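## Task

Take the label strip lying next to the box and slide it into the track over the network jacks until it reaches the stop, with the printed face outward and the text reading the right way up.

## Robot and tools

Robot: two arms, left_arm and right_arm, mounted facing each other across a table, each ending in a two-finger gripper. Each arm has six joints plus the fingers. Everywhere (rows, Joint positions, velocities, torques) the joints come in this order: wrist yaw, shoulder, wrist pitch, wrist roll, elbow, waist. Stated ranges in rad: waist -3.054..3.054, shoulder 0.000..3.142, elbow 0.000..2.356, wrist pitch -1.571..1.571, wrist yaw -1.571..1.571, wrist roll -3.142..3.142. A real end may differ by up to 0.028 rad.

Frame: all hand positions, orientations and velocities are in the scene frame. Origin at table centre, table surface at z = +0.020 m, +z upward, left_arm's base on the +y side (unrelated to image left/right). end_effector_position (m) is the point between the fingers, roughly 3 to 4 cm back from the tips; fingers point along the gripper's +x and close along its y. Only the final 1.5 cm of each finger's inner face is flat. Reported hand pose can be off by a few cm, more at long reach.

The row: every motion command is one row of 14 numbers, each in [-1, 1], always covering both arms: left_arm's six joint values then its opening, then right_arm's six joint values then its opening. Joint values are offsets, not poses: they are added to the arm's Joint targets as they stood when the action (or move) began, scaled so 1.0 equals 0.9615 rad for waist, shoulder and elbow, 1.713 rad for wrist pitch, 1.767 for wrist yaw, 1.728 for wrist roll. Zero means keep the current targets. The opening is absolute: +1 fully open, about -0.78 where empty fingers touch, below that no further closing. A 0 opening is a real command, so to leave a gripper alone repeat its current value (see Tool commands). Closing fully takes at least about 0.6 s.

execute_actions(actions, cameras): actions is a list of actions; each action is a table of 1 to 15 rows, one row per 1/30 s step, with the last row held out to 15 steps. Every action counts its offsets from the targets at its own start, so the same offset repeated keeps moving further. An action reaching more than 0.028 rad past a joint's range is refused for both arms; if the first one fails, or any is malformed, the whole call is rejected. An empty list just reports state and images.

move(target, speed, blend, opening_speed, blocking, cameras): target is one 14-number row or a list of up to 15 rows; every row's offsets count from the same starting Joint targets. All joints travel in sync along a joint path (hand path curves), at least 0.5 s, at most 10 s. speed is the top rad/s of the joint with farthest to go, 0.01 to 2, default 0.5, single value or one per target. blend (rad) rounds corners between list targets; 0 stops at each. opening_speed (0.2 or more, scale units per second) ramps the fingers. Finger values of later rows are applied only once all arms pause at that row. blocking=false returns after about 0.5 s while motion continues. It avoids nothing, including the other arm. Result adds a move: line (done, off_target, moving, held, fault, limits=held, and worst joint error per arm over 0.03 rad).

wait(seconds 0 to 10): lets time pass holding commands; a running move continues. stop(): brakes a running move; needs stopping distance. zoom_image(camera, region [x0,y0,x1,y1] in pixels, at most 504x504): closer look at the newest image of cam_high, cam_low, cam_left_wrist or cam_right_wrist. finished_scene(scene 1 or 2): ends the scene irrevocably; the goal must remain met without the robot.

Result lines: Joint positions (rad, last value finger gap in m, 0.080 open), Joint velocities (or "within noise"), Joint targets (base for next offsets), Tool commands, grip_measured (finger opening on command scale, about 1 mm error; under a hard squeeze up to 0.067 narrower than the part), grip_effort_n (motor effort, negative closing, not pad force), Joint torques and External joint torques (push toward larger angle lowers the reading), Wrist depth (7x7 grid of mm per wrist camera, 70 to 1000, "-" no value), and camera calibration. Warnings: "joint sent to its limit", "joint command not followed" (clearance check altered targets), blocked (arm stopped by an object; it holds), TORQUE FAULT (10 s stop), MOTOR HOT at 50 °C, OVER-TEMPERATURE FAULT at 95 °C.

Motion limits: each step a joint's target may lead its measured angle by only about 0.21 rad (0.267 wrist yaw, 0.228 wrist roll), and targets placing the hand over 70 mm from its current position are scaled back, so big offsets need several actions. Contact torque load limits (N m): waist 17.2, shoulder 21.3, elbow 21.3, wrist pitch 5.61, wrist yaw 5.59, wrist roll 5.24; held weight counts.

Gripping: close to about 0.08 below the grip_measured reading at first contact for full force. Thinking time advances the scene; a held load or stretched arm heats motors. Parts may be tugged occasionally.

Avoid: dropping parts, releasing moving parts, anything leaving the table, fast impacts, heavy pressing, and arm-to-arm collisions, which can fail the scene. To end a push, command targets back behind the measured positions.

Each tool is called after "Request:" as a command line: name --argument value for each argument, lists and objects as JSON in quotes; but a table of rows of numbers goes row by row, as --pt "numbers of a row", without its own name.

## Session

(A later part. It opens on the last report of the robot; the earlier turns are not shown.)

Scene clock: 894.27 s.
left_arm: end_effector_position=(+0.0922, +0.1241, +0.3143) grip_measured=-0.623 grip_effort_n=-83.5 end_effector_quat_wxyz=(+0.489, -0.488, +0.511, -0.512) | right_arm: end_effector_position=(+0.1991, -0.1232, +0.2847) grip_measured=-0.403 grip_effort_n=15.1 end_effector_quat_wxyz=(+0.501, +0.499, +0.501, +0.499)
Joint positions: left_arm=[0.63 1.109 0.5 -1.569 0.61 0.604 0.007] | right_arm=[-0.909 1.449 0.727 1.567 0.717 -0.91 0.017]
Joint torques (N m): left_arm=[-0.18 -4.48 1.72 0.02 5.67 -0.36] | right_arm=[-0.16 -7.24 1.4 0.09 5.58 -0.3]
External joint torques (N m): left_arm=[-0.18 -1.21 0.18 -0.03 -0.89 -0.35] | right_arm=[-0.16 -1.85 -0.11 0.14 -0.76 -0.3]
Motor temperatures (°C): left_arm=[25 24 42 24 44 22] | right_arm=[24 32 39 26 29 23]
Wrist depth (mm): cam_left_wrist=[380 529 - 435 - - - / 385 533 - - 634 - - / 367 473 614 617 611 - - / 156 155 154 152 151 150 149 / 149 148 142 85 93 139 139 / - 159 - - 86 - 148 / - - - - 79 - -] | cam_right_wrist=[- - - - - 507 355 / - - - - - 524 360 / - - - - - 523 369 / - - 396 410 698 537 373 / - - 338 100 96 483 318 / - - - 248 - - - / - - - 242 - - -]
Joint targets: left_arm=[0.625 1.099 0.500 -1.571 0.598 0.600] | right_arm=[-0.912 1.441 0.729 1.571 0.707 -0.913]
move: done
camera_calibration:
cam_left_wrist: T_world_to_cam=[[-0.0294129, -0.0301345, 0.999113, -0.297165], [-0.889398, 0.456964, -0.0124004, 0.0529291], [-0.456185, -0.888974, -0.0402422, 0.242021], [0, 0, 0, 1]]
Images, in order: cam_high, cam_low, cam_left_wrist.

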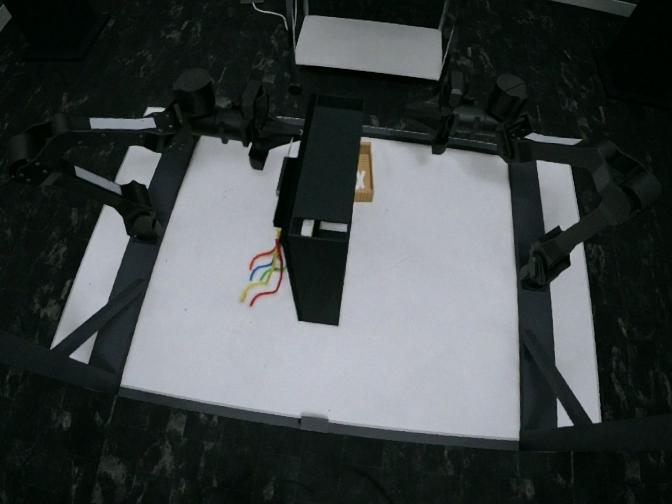

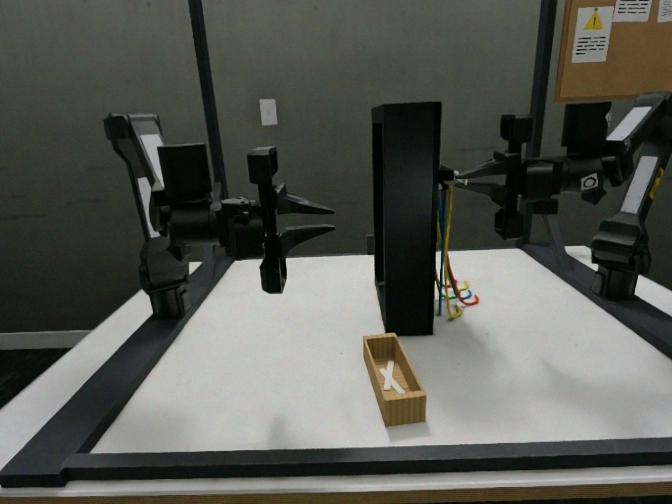

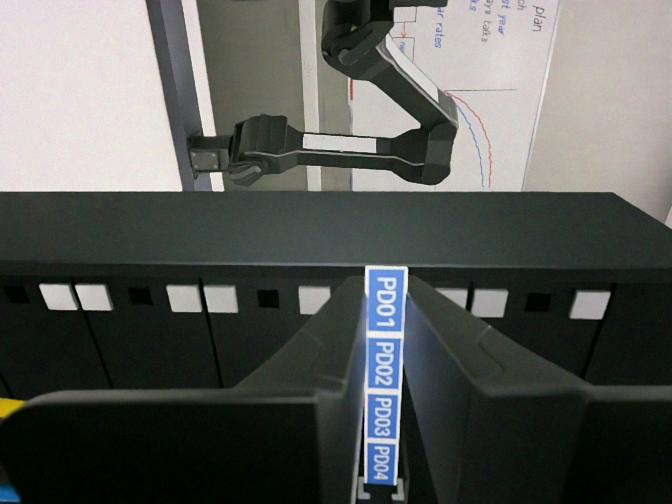

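Request:
move --target '[-0.0052,-0.0076,-0.002,0,-0.004,-0.0096,-0.7,0,0,0,0,0,0,-0.4]' --speed 0.03 --cameras '["cam_high", "cam_low", "cam_left_wrist"]'

Request:
zoom_image --camera "cam_left_wrist" --region '[345, 434, 415, 504]'

Request:
zoom_image --camera "cam_low" --region '[430, 155, 490, 200]'

Scene clock: 905.80 s.
left_arm: end_effector_position=(+0.0898, +0.1243, +0.3143) grip_measured=-0.623 grip_effort_n=-83.5 end_effector_quat_wxyz=(+0.489, -0.488, +0.511, -0.512) | right_arm: end_effector_position=(+0.1991, -0.1232, +0.2847) grip_measured=-0.403 grip_effort_n=14.7 end_effector_quat_wxyz=(+0.501, +0.499, +0.501, +0.499)
Joint positions: left_arm=[0.621 1.102 0.496 -1.569 0.606 0.595 0.007] | right_arm=[-0.909 1.449 0.727 1.567 0.717 -0.91 0.017]
Joint torques (N m): left_arm=[-0.15 -4.41 1.72 0.03 5.69 -0.3] | right_arm=[-0.16 -7.17 1.41 0.07 5.56 -0.32]
External joint torques (N m): left_arm=[-0.15 -1.15 0.18 -0.02 -0.87 -0.29] | right_arm=[-0.16 -1.79 -0.09 0.13 -0.78 -0.32]
Wrist depth (mm): cam_left_wrist=[388 529 - 440 - - - / 381 534 - - 630 - - / 367 471 612 619 614 - - / 161 150 149 147 155 144 153 / 150 148 143 85 93 139 139 / - 159 - - 86 - 149 / - - - - 79 - -] | cam_right_wrist=[- - - - - 511 358 / - - - - - 522 364 / - - - - - 532 369 / - - 393 405 699 542 372 / - - 337 297 96 486 318 / - - - 247 - - - / - - - 243 - - -]
Joint targets: left_arm=[0.616 1.092 0.496 -1.571 0.594 0.591] | right_arm=[-0.912 1.441 0.729 1.571 0.707 -0.913]
move: done
camera_calibration:
cam_left_wrist: T_world_to_cam=[[-0.0294125, -0.0301342, 0.999113, -0.297211], [-0.889398, 0.456964, -0.0124001, 0.0506699], [-0.456186, -0.888974, -0.0402418, 0.241058], [0, 0, 0, 1]]
Images, in order: cam_high, cam_low, cam_left_wrist.

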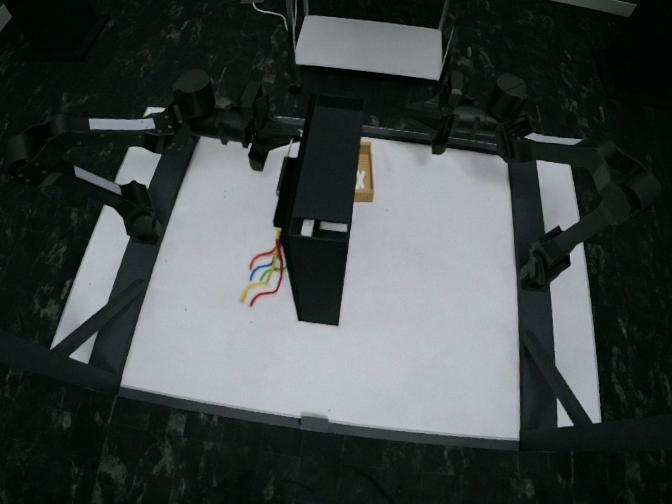

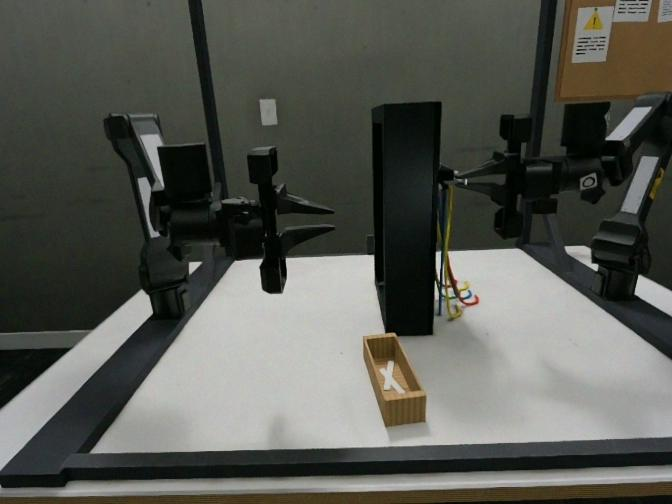

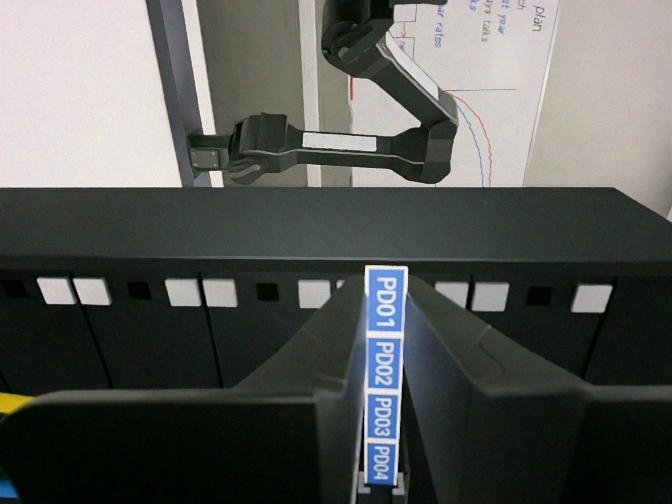

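Scaled by 7.200.

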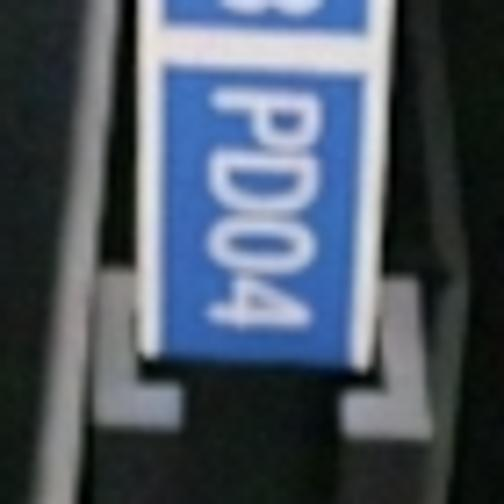

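Scaled by 8.400.

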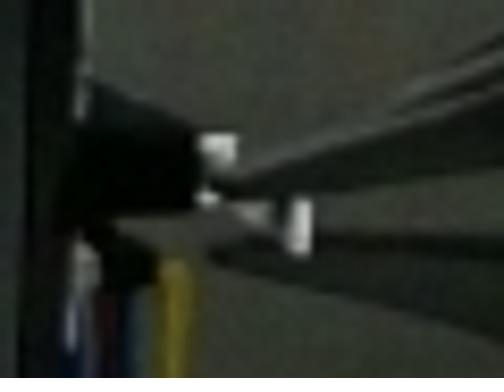

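Request:
move --target '[-0.0032,-0.0046,-0.0012,0,-0.0024,-0.0058,-0.7,0,0,0,0,0,0,-0.4]' --speed 0.03 --cameras '["cam_high", "cam_left_wrist"]'

Request:
zoom_image --camera "cam_left_wrist" --region '[345, 434, 415, 504]'

Scene clock: 914.57 s.
left_arm: end_effector_position=(+0.0884, +0.1245, +0.3143) grip_measured=-0.623 grip_effort_n=-83.5 end_effector_quat_wxyz=(+0.489, -0.488, +0.511, -0.512) | right_arm: end_effector_position=(+0.1991, -0.1232, +0.2847) grip_measured=-0.403 grip_effort_n=14.7 end_effector_quat_wxyz=(+0.501, +0.499, +0.501, +0.499)
Joint positions: left_arm=[0.615 1.097 0.494 -1.569 0.604 0.589 0.007] | right_arm=[-0.909 1.449 0.727 1.567 0.717 -0.91 0.017]
Joint torques (N m): left_arm=[-0.16 -4.42 1.72 0.03 5.62 -0.36] | right_arm=[-0.16 -7.2 1.41 0.07 5.54 -0.33]
External joint torques (N m): left_arm=[-0.16 -1.2 0.17 -0.02 -1 -0.36] | right_arm=[-0.16 -1.83 -0.09 0.13 -0.77 -0.32]
Motor temperatures (°C): left_arm=[25 24 42 24 38 22] | right_arm=[24 32 39 26 29 23]
Wrist depth (mm): cam_left_wrist=[383 524 - 439 - - - / 387 530 - - 626 - - / 366 471 602 608 614 - - / 159 147 145 144 152 141 140 / 150 148 143 85 93 139 140 / - 159 - - 86 - 149 / - - - - 79 - -] | cam_right_wrist=[- - - - - 508 358 / - - - - - 512 367 / - - - - - 521 369 / - - 400 407 708 542 372 / - - 344 298 96 484 317 / - - - 249 - - - / - - - 242 - - -]
Joint targets: left_arm=[0.610 1.088 0.494 -1.571 0.592 0.585] | right_arm=[-0.912 1.441 0.729 1.571 0.707 -0.913]
move: done
camera_calibration:
cam_left_wrist: T_world_to_cam=[[-0.0294007, -0.0301453, 0.999113, -0.297257], [-0.889573, 0.456625, -0.0124, 0.0494072], [-0.455846, -0.889148, -0.0402415, 0.24056], [0, 0, 0, 1]]
Images, in order: cam_high, cam_left_wrist.

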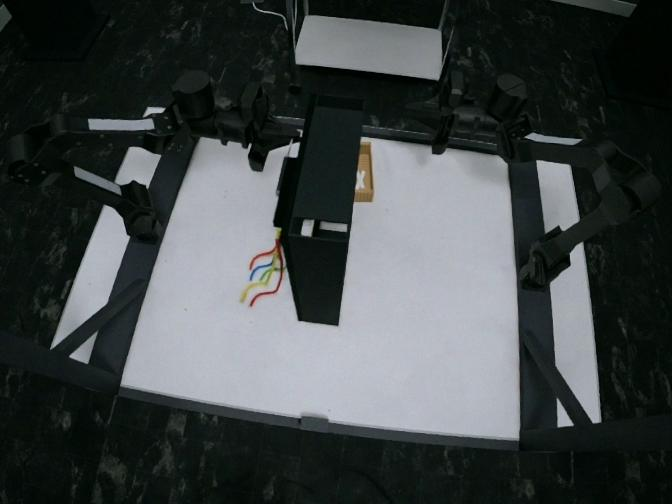

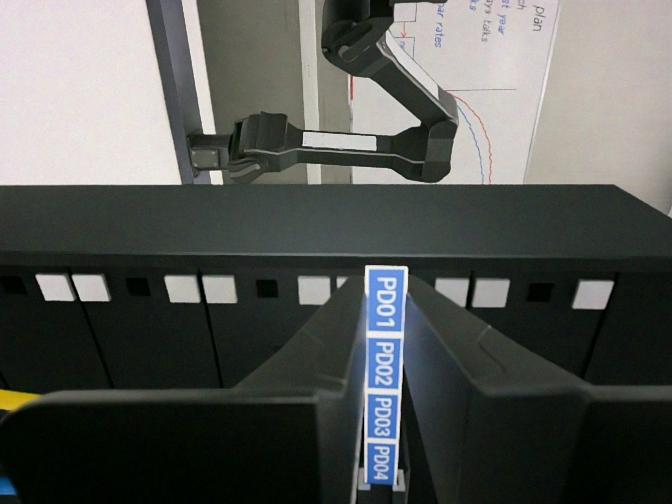

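Scaled by 7.200.

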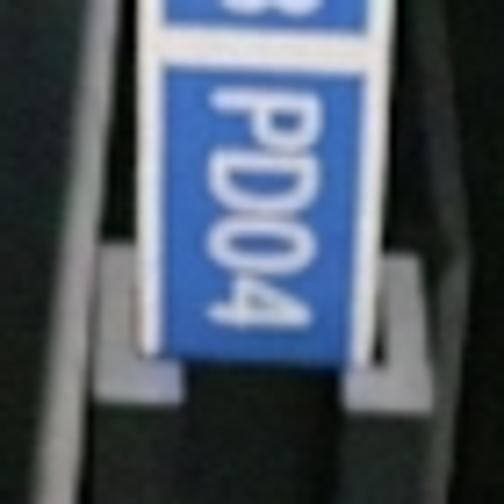

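Request:
move --target '[-0.0032,-0.0046,-0.0012,0,-0.0024,-0.0058,-0.7,0,0,0,0,0,0,-0.4]' --speed 0.03 --cameras '["cam_high", "cam_left_wrist"]'

Request:
zoom_image --camera "cam_left_wrist" --region '[345, 434, 415, 504]'

Request:
zoom_image --camera "cam_high" --region '[266, 130, 296, 200]'

Scene clock: 923.37 s.
left_arm: end_effector_position=(+0.0869, +0.1245, +0.3142) grip_measured=-0.623 grip_effort_n=-83.5 end_effector_quat_wxyz=(+0.489, -0.488, +0.511, -0.512) | right_arm: end_effector_position=(+0.1991, -0.1232, +0.2847) grip_measured=-0.403 grip_effort_n=15.1 end_effector_quat_wxyz=(+0.501, +0.499, +0.501, +0.499)
Joint positions: left_arm=[0.609 1.093 0.492 -1.569 0.601 0.584 0.007] | right_arm=[-0.909 1.449 0.727 1.567 0.717 -0.91 0.017]
Joint torques (N m): left_arm=[-0.19 -4.36 1.72 0.02 5.61 -0.32] | right_arm=[-0.16 -7.17 1.41 0.09 5.47 -0.36]
External joint torques (N m): left_arm=[-0.18 -1.1 0.15 -0.03 -1.05 -0.33] | right_arm=[-0.16 -1.73 -0.11 0.15 -0.92 -0.35]
Wrist depth (mm): cam_left_wrist=[382 531 - 441 - - - / 383 531 - - 630 - - / 370 471 595 612 615 - - / 145 143 143 142 149 139 146 / 150 149 143 85 93 139 140 / - 159 - - 86 - 149 / - - - - 79 - -] | cam_right_wrist=[- - - - - 507 355 / - - - - - 518 363 / - - - - - 523 367 / - - 400 407 705 538 374 / - - 344 299 96 484 317 / - - - 249 - - - / - - - 243 - - -]
Joint targets: left_arm=[0.604 1.083 0.492 -1.571 0.590 0.580] | right_arm=[-0.912 1.441 0.729 1.571 0.707 -0.913]
move: done
camera_calibration:
cam_left_wrist: T_world_to_cam=[[-0.0294004, -0.0301451, 0.999113, -0.297257], [-0.889573, 0.456625, -0.0123998, 0.0480504], [-0.455846, -0.889148, -0.0402412, 0.239953], [0, 0, 0, 1]]
Images, in order: cam_high, cam_left_wrist.

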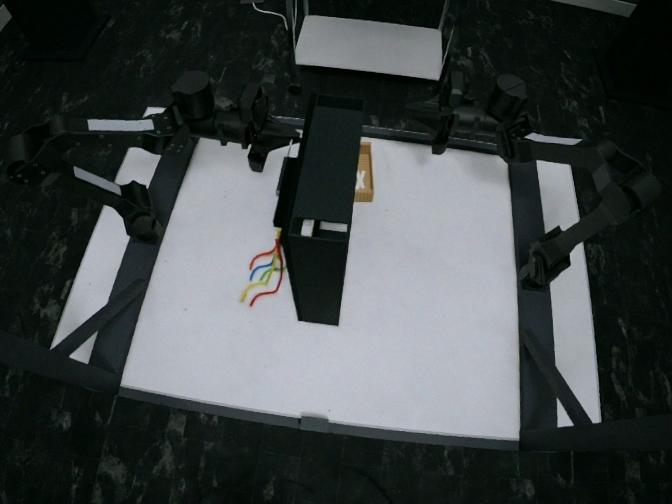

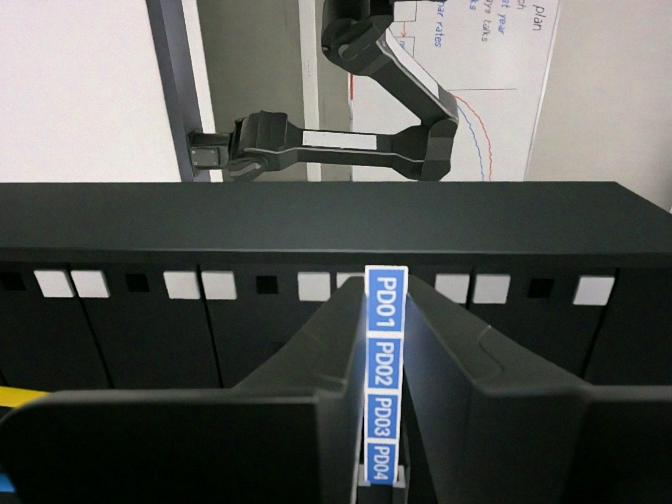

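Scaled by 7.200.

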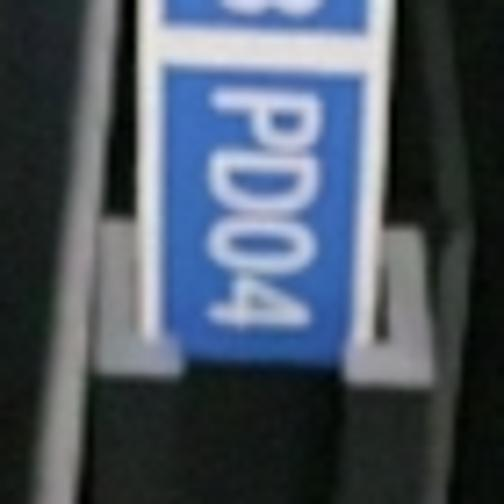

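Scaled by 7.200.

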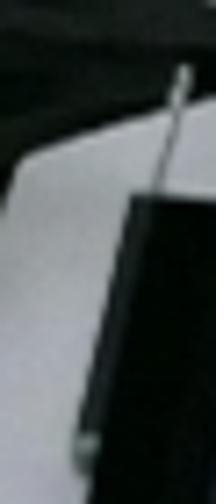

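Request:
move --target '[-0.0066,-0.0087,-0.0014,0,-0.0044,-0.0122,-0.7,0,0,0,0,0,0,-0.4]' --speed 0.03 --cameras '["cam_high", "cam_left_wrist"]'

Request:
zoom_image --camera "cam_left_wrist" --region '[345, 434, 415, 504]'

Request:
zoom_image --camera "cam_high" --region '[266, 130, 296, 200]'

Scene clock: 939.60 s.
left_arm: end_effector_position=(+0.0839, +0.1247, +0.3146) grip_measured=-0.623 grip_effort_n=-83.5 end_effector_quat_wxyz=(+0.489, -0.488, +0.510, -0.512) | right_arm: end_effector_position=(+0.1991, -0.1232, +0.2847) grip_measured=-0.403 grip_effort_n=15.1 end_effector_quat_wxyz=(+0.501, +0.499, +0.501, +0.499)
Joint positions: left_arm=[0.597 1.085 0.49 -1.569 0.597 0.572 0.007] | right_arm=[-0.909 1.449 0.727 1.567 0.717 -0.91 0.017]
Joint torques (N m): left_arm=[-0.15 -4.3 1.71 0.03 5.64 -0.34] | right_arm=[-0.15 -7.19 1.41 0.08 5.53 -0.41]
External joint torques (N m): left_arm=[-0.15 -1.27 0.21 -0.02 -0.8 -0.33] | right_arm=[-0.15 -1.77 -0.1 0.13 -0.83 -0.38]
Wrist depth (mm): cam_left_wrist=[383 527 - 435 - - - / 383 532 - - 632 - - / 210 207 204 202 198 195 - / 147 140 137 135 141 132 139 / 150 149 143 85 93 139 140 / - 159 - - 86 - 149 / - - - - 79 - -] | cam_right_wrist=[- - - - - 503 356 / - - - - - 514 362 / - - - - - 530 368 / - - 403 406 707 541 373 / - - 347 100 96 488 317 / - - - 248 - - - / - - - 243 - - -]
Joint targets: left_arm=[0.593 1.075 0.490 -1.571 0.585 0.568] | right_arm=[-0.912 1.441 0.729 1.571 0.707 -0.913]
move: done
camera_calibration:
cam_left_wrist: T_world_to_cam=[[-0.0304001, -0.0285226, 0.999131, -0.297831], [-0.88956, 0.456604, -0.0140314, 0.0458364], [-0.455807, -0.889213, -0.0392534, 0.238406], [0, 0, 0, 1]]
Images, in order: cam_high, cam_left_wrist.

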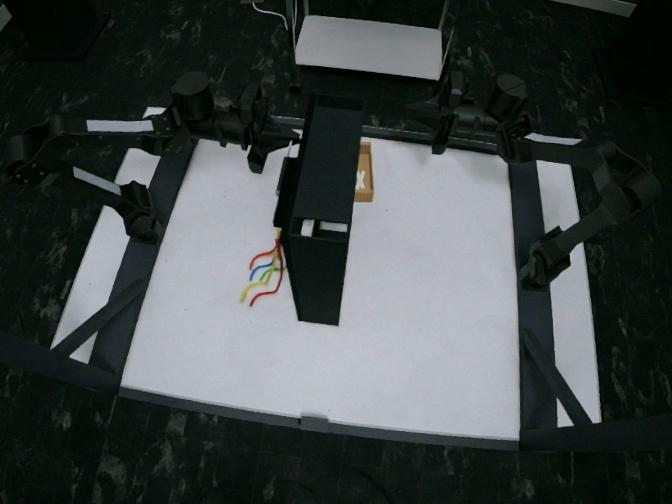

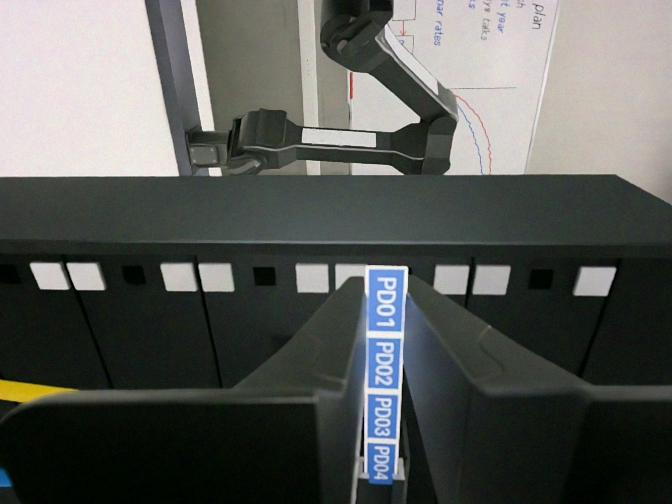

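Scaled by 7.200.

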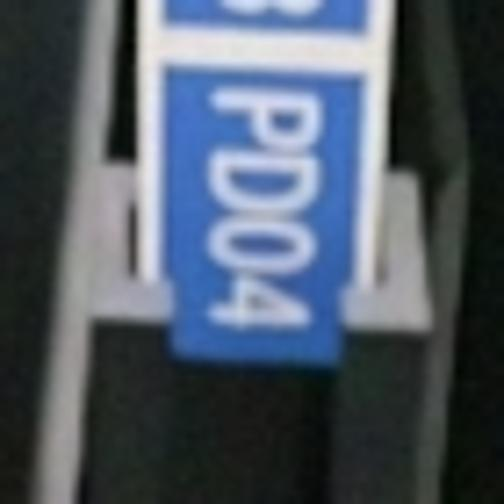

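Scaled by 7.200.

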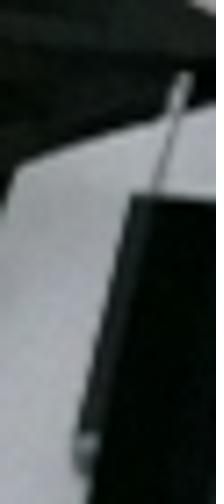

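Request:
move --target '[-0.0132,-0.0175,-0.0046,0,-0.0088,-0.0243,-0.7,0,0,0,0,0,0,-0.4]' --speed 0.035 --cameras '["cam_high", "cam_left_wrist"]'

Request:
zoom_image --camera "cam_left_wrist" --region '[345, 434, 415, 504]'

Request:
zoom_image --camera "cam_high" --region '[266, 130, 296, 200]'

Scene clock: 949.10 s.
left_arm: end_effector_position=(+0.0780, +0.1252, +0.3147) grip_measured=-0.623 grip_effort_n=-83.5 end_effector_quat_wxyz=(+0.489, -0.488, +0.510, -0.512) | right_arm: end_effector_position=(+0.1991, -0.1232, +0.2847) grip_measured=-0.403 grip_effort_n=14.7 end_effector_quat_wxyz=(+0.501, +0.499, +0.501, +0.499)
Joint positions: left_arm=[0.574 1.068 0.482 -1.569 0.589 0.549 0.007] | right_arm=[-0.909 1.449 0.727 1.567 0.717 -0.91 0.017]
Joint torques (N m): left_arm=[-0.19 -4.17 1.74 0.03 5.68 -0.35] | right_arm=[-0.16 -7.2 1.41 0.08 5.52 -0.38]
External joint torques (N m): left_arm=[-0.18 -1.17 0.21 -0.02 -0.87 -0.36] | right_arm=[-0.16 -1.86 -0.09 0.13 -0.81 -0.4]
Wrist depth (mm): cam_left_wrist=[386 535 - 433 - - - / 387 530 716 - 623 - - / 189 187 185 181 178 176 173 / 137 138 135 132 131 130 128 / 151 149 144 85 93 140 140 / - 160 - - 86 - 149 / - - - - 79 - -] | cam_right_wrist=[- - - - - 508 357 / - - - - - 516 364 / - - - - - 526 368 / - - 401 415 700 539 371 / - - 398 299 96 484 316 / - - - 246 - - - / - - - 243 - - -]
Joint targets: left_arm=[0.569 1.058 0.482 -1.571 0.577 0.544] | right_arm=[-0.912 1.441 0.729 1.571 0.707 -0.913]
move: done
camera_calibration:
cam_left_wrist: T_world_to_cam=[[-0.0307459, -0.0278412, 0.999139, -0.298207], [-0.889555, 0.456594, -0.0146507, 0.0405543], [-0.455793, -0.889239, -0.0388046, 0.236002], [0, 0, 0, 1]]
Images, in order: cam_high, cam_left_wrist.

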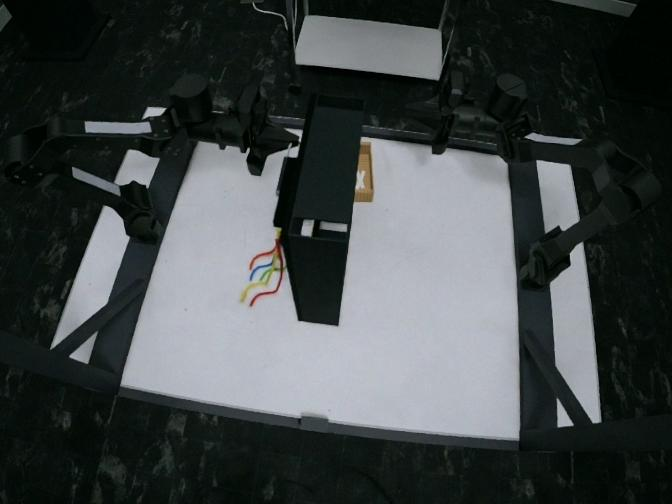

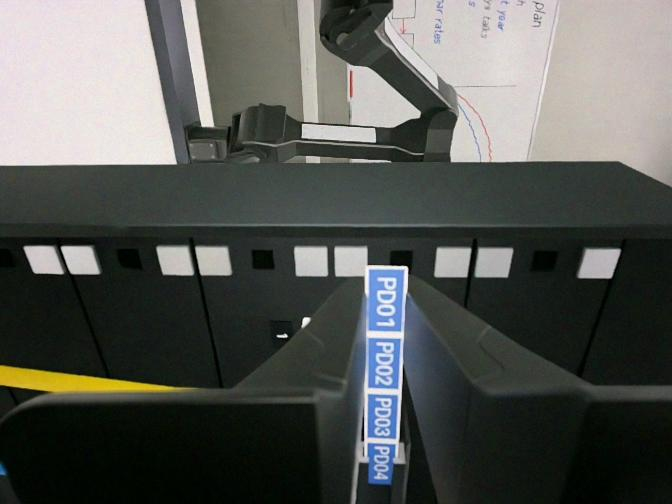

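Scaled by 7.200.

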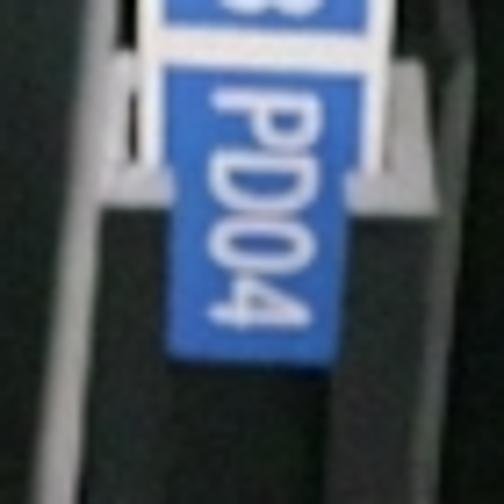

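Scaled by 7.200.

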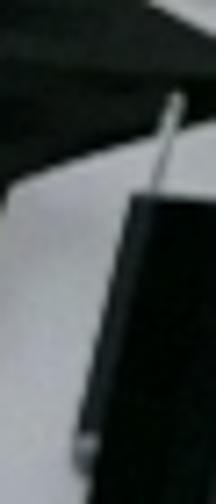

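Request:
move --target '[-0.0185,-0.0225,-0.0068,0,-0.0108,-0.0339,-0.7,0,0,0,0,0,0,-0.4]' --speed 0.04 --cameras '["cam_high", "cam_left_wrist"]'

Request:
zoom_image --camera "cam_left_wrist" --region '[345, 364, 415, 434]'

Request:
zoom_image --camera "cam_high" --region '[266, 130, 296, 200]'

Scene clock: 963.30 s.
left_arm: end_effector_position=(+0.0701, +0.1257, +0.3147) grip_measured=-0.623 grip_effort_n=-83.5 end_effector_quat_wxyz=(+0.489, -0.488, +0.510, -0.512) | right_arm: end_effector_position=(+0.1991, -0.1232, +0.2847) grip_measured=-0.403 grip_effort_n=15.1 end_effector_quat_wxyz=(+0.501, +0.499, +0.501, +0.499)
Joint positions: left_arm=[0.542 1.046 0.47 -1.569 0.578 0.516 0.007] | right_arm=[-0.909 1.449 0.727 1.567 0.717 -0.91 0.017]
Joint torques (N m): left_arm=[-0.2 -4.11 1.74 0.03 5.71 -0.35] | right_arm=[-0.16 -7.26 1.4 0.07 5.52 -0.38]
External joint torques (N m): left_arm=[-0.2 -1.17 0.18 -0.02 -0.91 -0.35] | right_arm=[-0.15 -1.82 -0.12 0.12 -0.83 -0.42]
Wrist depth (mm): cam_left_wrist=[386 531 - 455 - - - / 386 540 635 - 619 - - / 164 161 157 155 154 151 149 / 135 136 133 130 128 128 126 / 151 150 145 85 93 141 140 / - - - - 86 - 150 / - - - 115 79 - -] | cam_right_wrist=[- - - - - 505 355 / - - - - - 508 360 / - - - - - 532 365 / - - 411 415 702 531 372 / - - 395 297 96 485 319 / - - - 248 - - - / - - - 243 - - -]
Joint targets: left_arm=[0.537 1.036 0.470 -1.571 0.567 0.512] | right_arm=[-0.912 1.441 0.729 1.571 0.707 -0.913]
move: done
camera_calibration:
cam_left_wrist: T_world_to_cam=[[-0.0304872, -0.0281328, 0.999139, -0.298334], [-0.889558, 0.456598, -0.0142871, 0.0331913], [-0.455803, -0.889228, -0.0389462, 0.232932], [0, 0, 0, 1]]
Images, in order: cam_high, cam_left_wrist.

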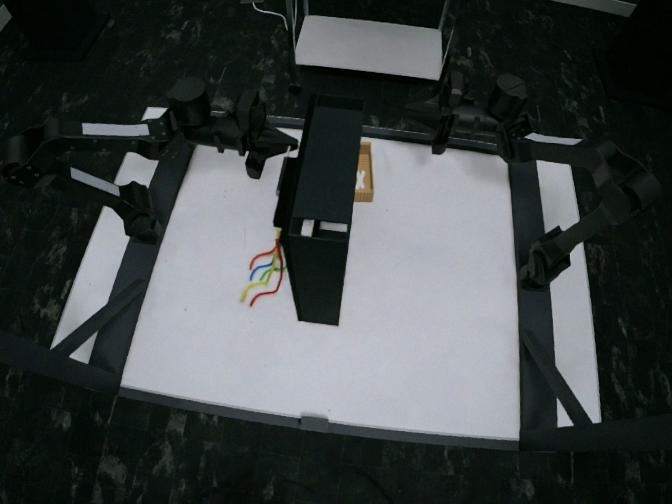

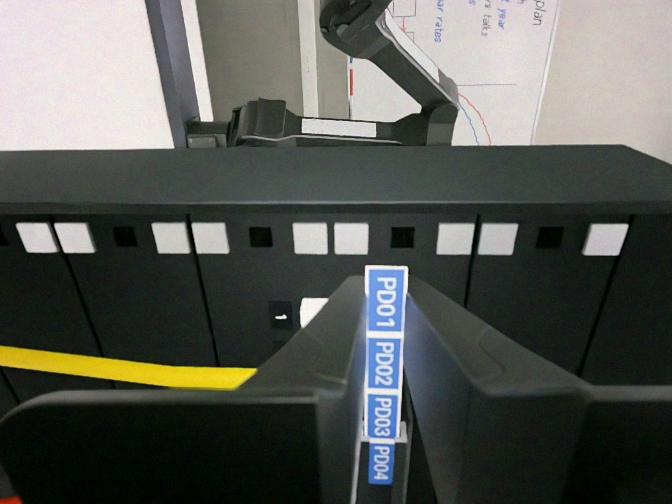

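Scaled by 7.200.

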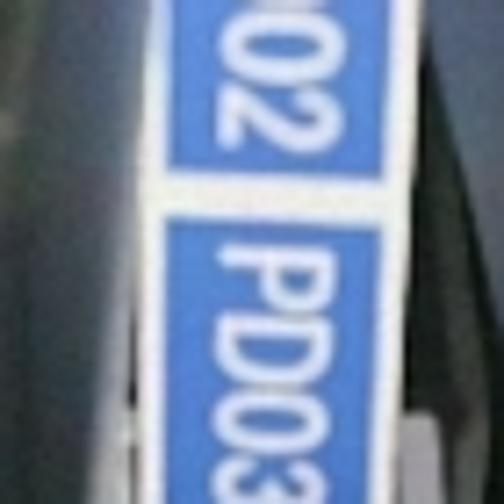

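Scaled by 7.200.

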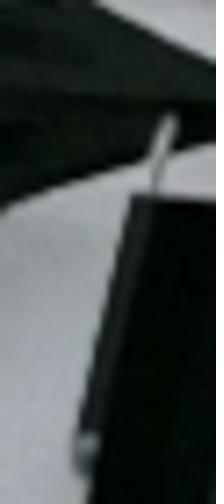

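Request:
zoom_image --camera "cam_left_wrist" --region '[345, 414, 415, 484]'

Scaled by 7.200.

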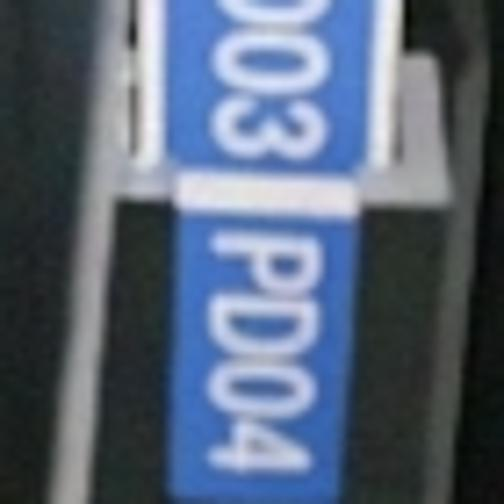

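Request:
move --target '[-0.0195,-0.0216,-0.0065,0,-0.01,-0.0359,-0.7,0,0,0,0,0,0,-0.4]' --speed 0.04 --cameras '["cam_high", "cam_left_wrist"]'

Request:
zoom_image --camera "cam_left_wrist" --region '[345, 384, 415, 454]'

Request:
zoom_image --camera "cam_high" --region '[266, 130, 296, 200]'

Scene clock: 976.53 s.
left_arm: end_effector_position=(+0.0621, +0.1261, +0.3146) grip_measured=-0.623 grip_effort_n=-83.5 end_effector_quat_wxyz=(+0.489, -0.488, +0.510, -0.512) | right_arm: end_effector_position=(+0.1991, -0.1232, +0.2847) grip_measured=-0.403 grip_effort_n=15.1 end_effector_quat_wxyz=(+0.501, +0.499, +0.501, +0.499)
Joint positions: left_arm=[0.507 1.025 0.459 -1.569 0.569 0.482 0.007] | right_arm=[-0.909 1.449 0.727 1.567 0.717 -0.91 0.017]
Joint torques (N m): left_arm=[-0.15 -3.91 1.75 0.03 5.73 -0.29] | right_arm=[-0.16 -7.17 1.42 0.07 5.56 -0.4]
External joint torques (N m): left_arm=[-0.15 -1.16 0.21 -0.02 -0.83 -0.29] | right_arm=[-0.16 -1.73 -0.1 0.13 -0.83 -0.39]
Wrist depth (mm): cam_left_wrist=[382 533 - 476 - - - / 384 501 629 - 547 - - / 154 149 133 132 129 126 124 / 137 136 134 132 129 130 127 / 148 147 145 85 93 141 140 / - 162 - - 86 - 151 / - - - 115 80 - -] | cam_right_wrist=[- - - - - 506 357 / - - - - - 511 364 / - - - - - 528 369 / - - 422 421 708 540 373 / - - 381 296 97 479 316 / - - - 247 - - - / - - - 242 - - -]
Joint targets: left_arm=[0.502 1.016 0.459 -1.571 0.557 0.477] | right_arm=[-0.912 1.441 0.729 1.571 0.707 -0.913]
move: done
camera_calibration:
cam_left_wrist: T_world_to_cam=[[-0.0304151, -0.0280953, 0.999142, -0.298532], [-0.889559, 0.456598, -0.01424, 0.0258617], [-0.455806, -0.889229, -0.0388799, 0.229629], [0, 0, 0, 1]]
Images, in order: cam_high, cam_left_wrist.

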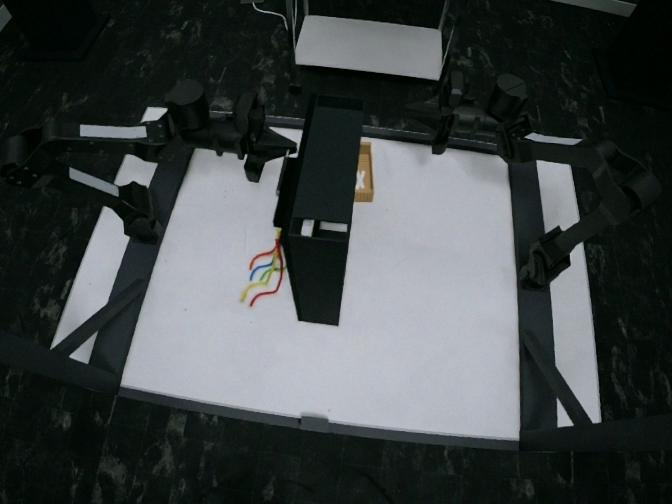

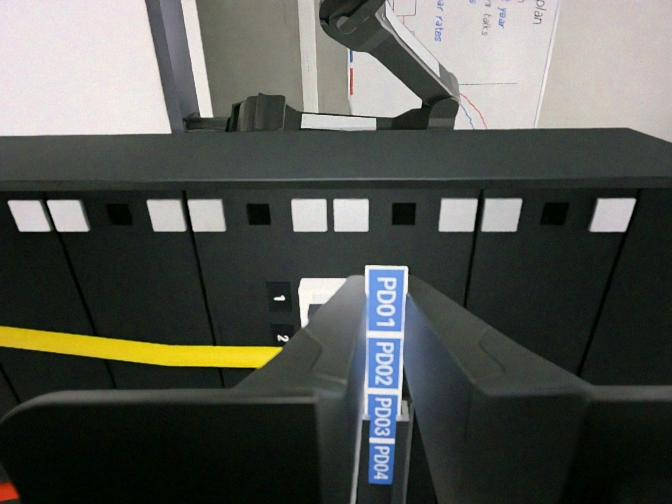

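Scaled by 7.200.

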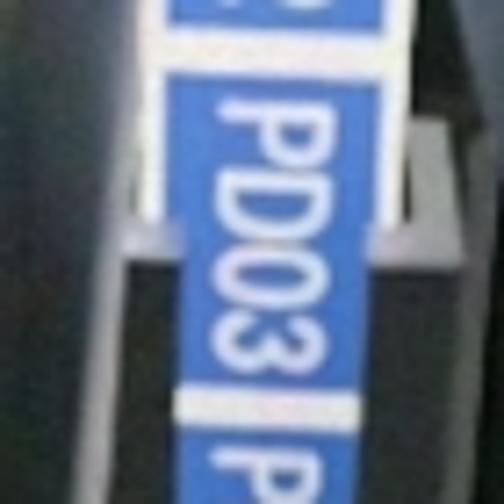

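Scaled by 7.200.

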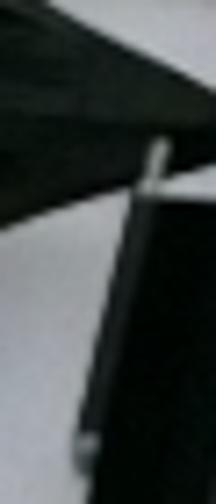

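Request:
move --target '[-0.0202,-0.0204,-0.0062,0,-0.0092,-0.037,-0.7,0,0,0,0,0,0,-0.4]' --speed 0.04 --cameras '["cam_high", "cam_left_wrist"]'

Request:
zoom_image --camera "cam_left_wrist" --region '[345, 374, 415, 444]'

Request:
zoom_image --camera "cam_high" --region '[266, 130, 296, 200]'

Scene clock: 991.20 s.
left_arm: end_effector_position=(+0.0545, +0.1266, +0.3146) grip_measured=-0.623 grip_effort_n=-83.5 end_effector_quat_wxyz=(+0.489, -0.489, +0.509, -0.512) | right_arm: end_effector_position=(+0.1991, -0.1232, +0.2847) grip_measured=-0.403 grip_effort_n=14.7 end_effector_quat_wxyz=(+0.501, +0.499, +0.501, +0.499)
Joint positions: left_arm=[0.47 1.006 0.448 -1.569 0.56 0.446 0.007] | right_arm=[-0.909 1.449 0.727 1.567 0.717 -0.91 0.017]
Joint torques (N m): left_arm=[-0.11 -3.87 1.77 0.03 5.72 -0.34] | right_arm=[-0.15 -7.19 1.39 0.09 5.56 -0.36]
External joint torques (N m): left_arm=[-0.11 -1.19 0.21 -0.02 -0.89 -0.35] | right_arm=[-0.15 -1.8 -0.11 0.14 -0.77 -0.38]
Wrist depth (mm): cam_left_wrist=[383 534 - - - - - / 368 471 607 - 524 - - / 127 127 127 123 120 120 119 / 138 136 135 130 130 130 128 / 149 147 144 85 93 142 141 / - 162 - - - - 149 / - - - - 79 - -] | cam_right_wrist=[- - - - - 500 355 / - - - - - 516 359 / - - - - - 525 368 / - - 476 415 705 539 373 / - - 392 298 96 483 317 / - - - 247 - - - / - - - 242 - - -]
Joint targets: left_arm=[0.467 0.996 0.448 -1.571 0.548 0.442] | right_arm=[-0.912 1.441 0.729 1.571 0.707 -0.913]
move: done
camera_calibration:
cam_left_wrist: T_world_to_cam=[[-0.0302832, -0.0281159, 0.999146, -0.298688], [-0.89043, 0.4549, -0.0141872, 0.0191898], [-0.454112, -0.890099, -0.038811, 0.226606], [0, 0, 0, 1]]
Images, in order: cam_high, cam_left_wrist.

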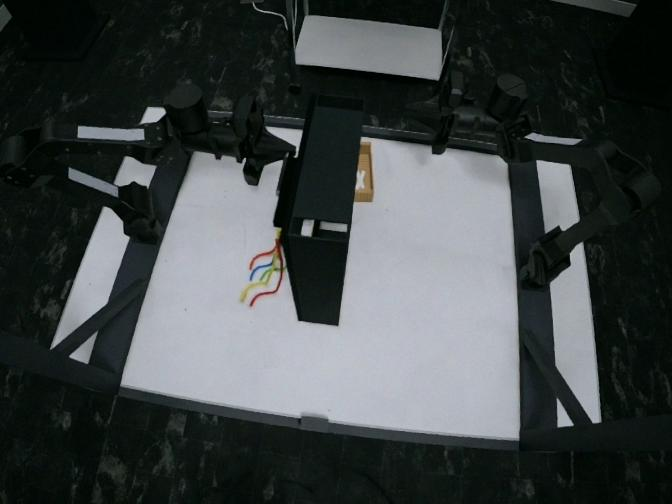

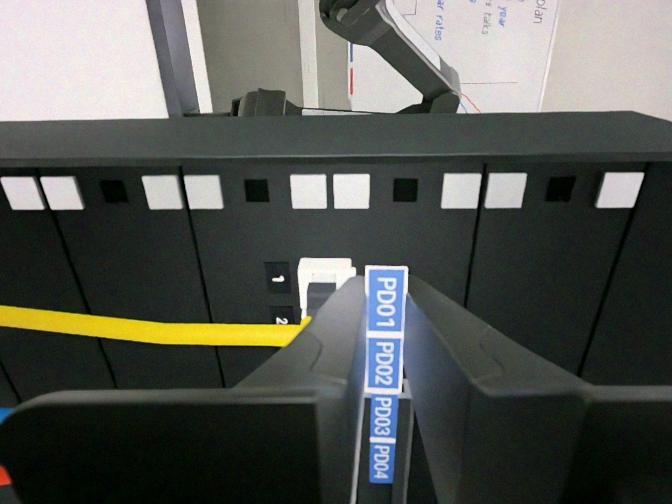

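Scaled by 7.200.

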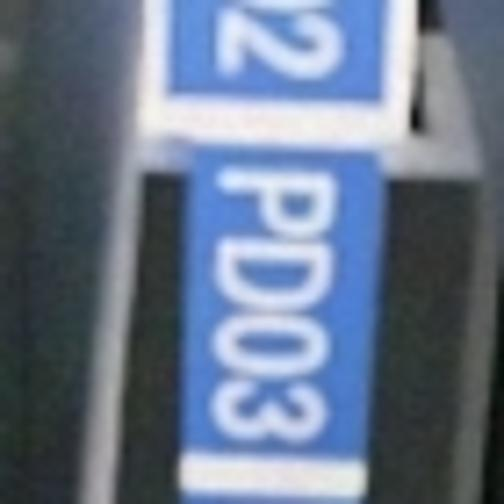

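Scaled by 7.200.

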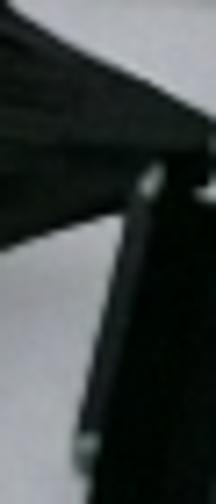

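Request:
move --target '[-0.0209,-0.0191,-0.0055,0,-0.0083,-0.0385,-0.7,0,0,0,0,0,0,-0.4]' --speed 0.04 --cameras '["cam_high", "cam_left_wrist"]'

Request:
zoom_image --camera "cam_left_wrist" --region '[345, 344, 415, 414]'

Request:
zoom_image --camera "cam_high" --region '[266, 130, 296, 200]'

Scene clock: 1002.40 s.
left_arm: end_effector_position=(+0.0469, +0.1270, +0.3146) grip_measured=-0.623 grip_effort_n=-83.5 end_effector_quat_wxyz=(+0.489, -0.489, +0.509, -0.512) | right_arm: end_effector_position=(+0.1991, -0.1232, +0.2847) grip_measured=-0.403 grip_effort_n=14.7 end_effector_quat_wxyz=(+0.501, +0.499, +0.501, +0.499)
Joint positions: left_arm=[0.432 0.988 0.439 -1.569 0.552 0.41 0.007] | right_arm=[-0.909 1.449 0.727 1.567 0.717 -0.91 0.017]
Joint torques (N m): left_arm=[-0.1 -3.86 1.78 0.03 5.71 -0.42] | right_arm=[-0.16 -7.21 1.4 0.07 5.57 -0.35]
External joint torques (N m): left_arm=[-0.1 -1.22 0.2 -0.03 -0.96 -0.44] | right_arm=[-0.16 -1.79 -0.11 0.13 -0.78 -0.38]
Wrist depth (mm): cam_left_wrist=[385 527 - - - - - / 353 183 176 169 161 155 152 / 124 124 126 124 119 119 117 / 139 137 135 129 130 130 128 / 155 153 143 91 94 142 141 / - 162 - - - - 150 / - - - 118 79 - -] | cam_right_wrist=[- - - - - 507 356 / - - - - - 516 364 / - - - - - 528 369 / - - 487 433 712 543 374 / - - 392 297 96 485 317 / - - - 248 - - - / - - - 244 - - -]
Joint targets: left_arm=[0.430 0.978 0.439 -1.571 0.540 0.405] | right_arm=[-0.912 1.441 0.729 1.571 0.707 -0.913]
move: done
camera_calibration:
cam_left_wrist: T_world_to_cam=[[-0.0304599, -0.0274103, 0.99916, -0.299038], [-0.890947, 0.45387, -0.0147098, 0.0125203], [-0.453086, -0.890646, -0.038246, 0.223329], [0, 0, 0, 1]]
Images, in order: cam_high, cam_left_wrist.

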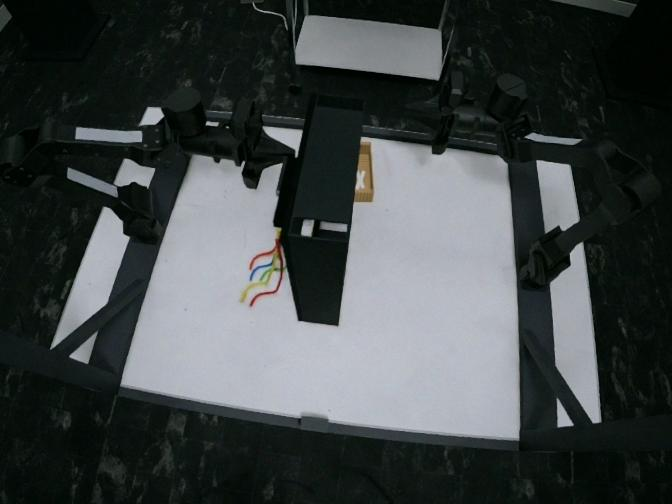

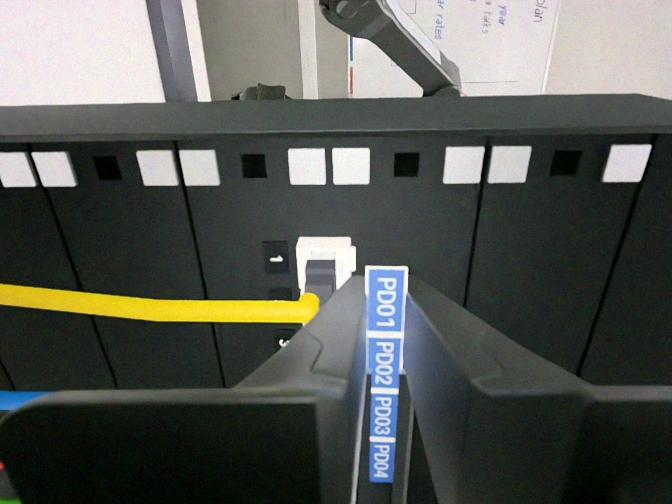

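Scaled by 7.200.

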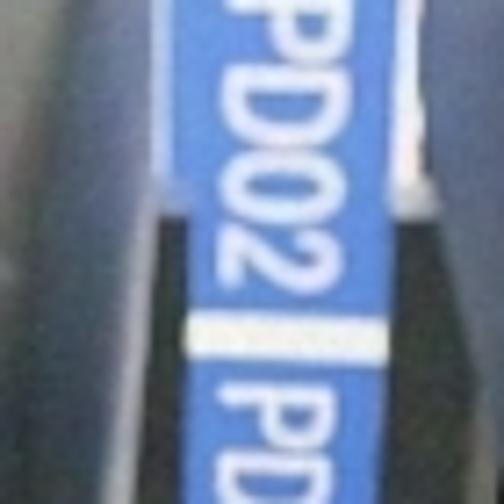

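Scaled by 7.200.

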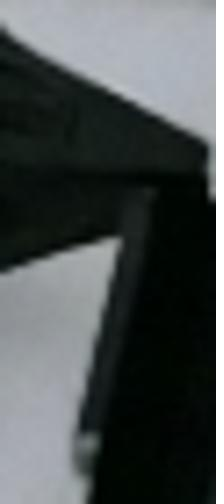

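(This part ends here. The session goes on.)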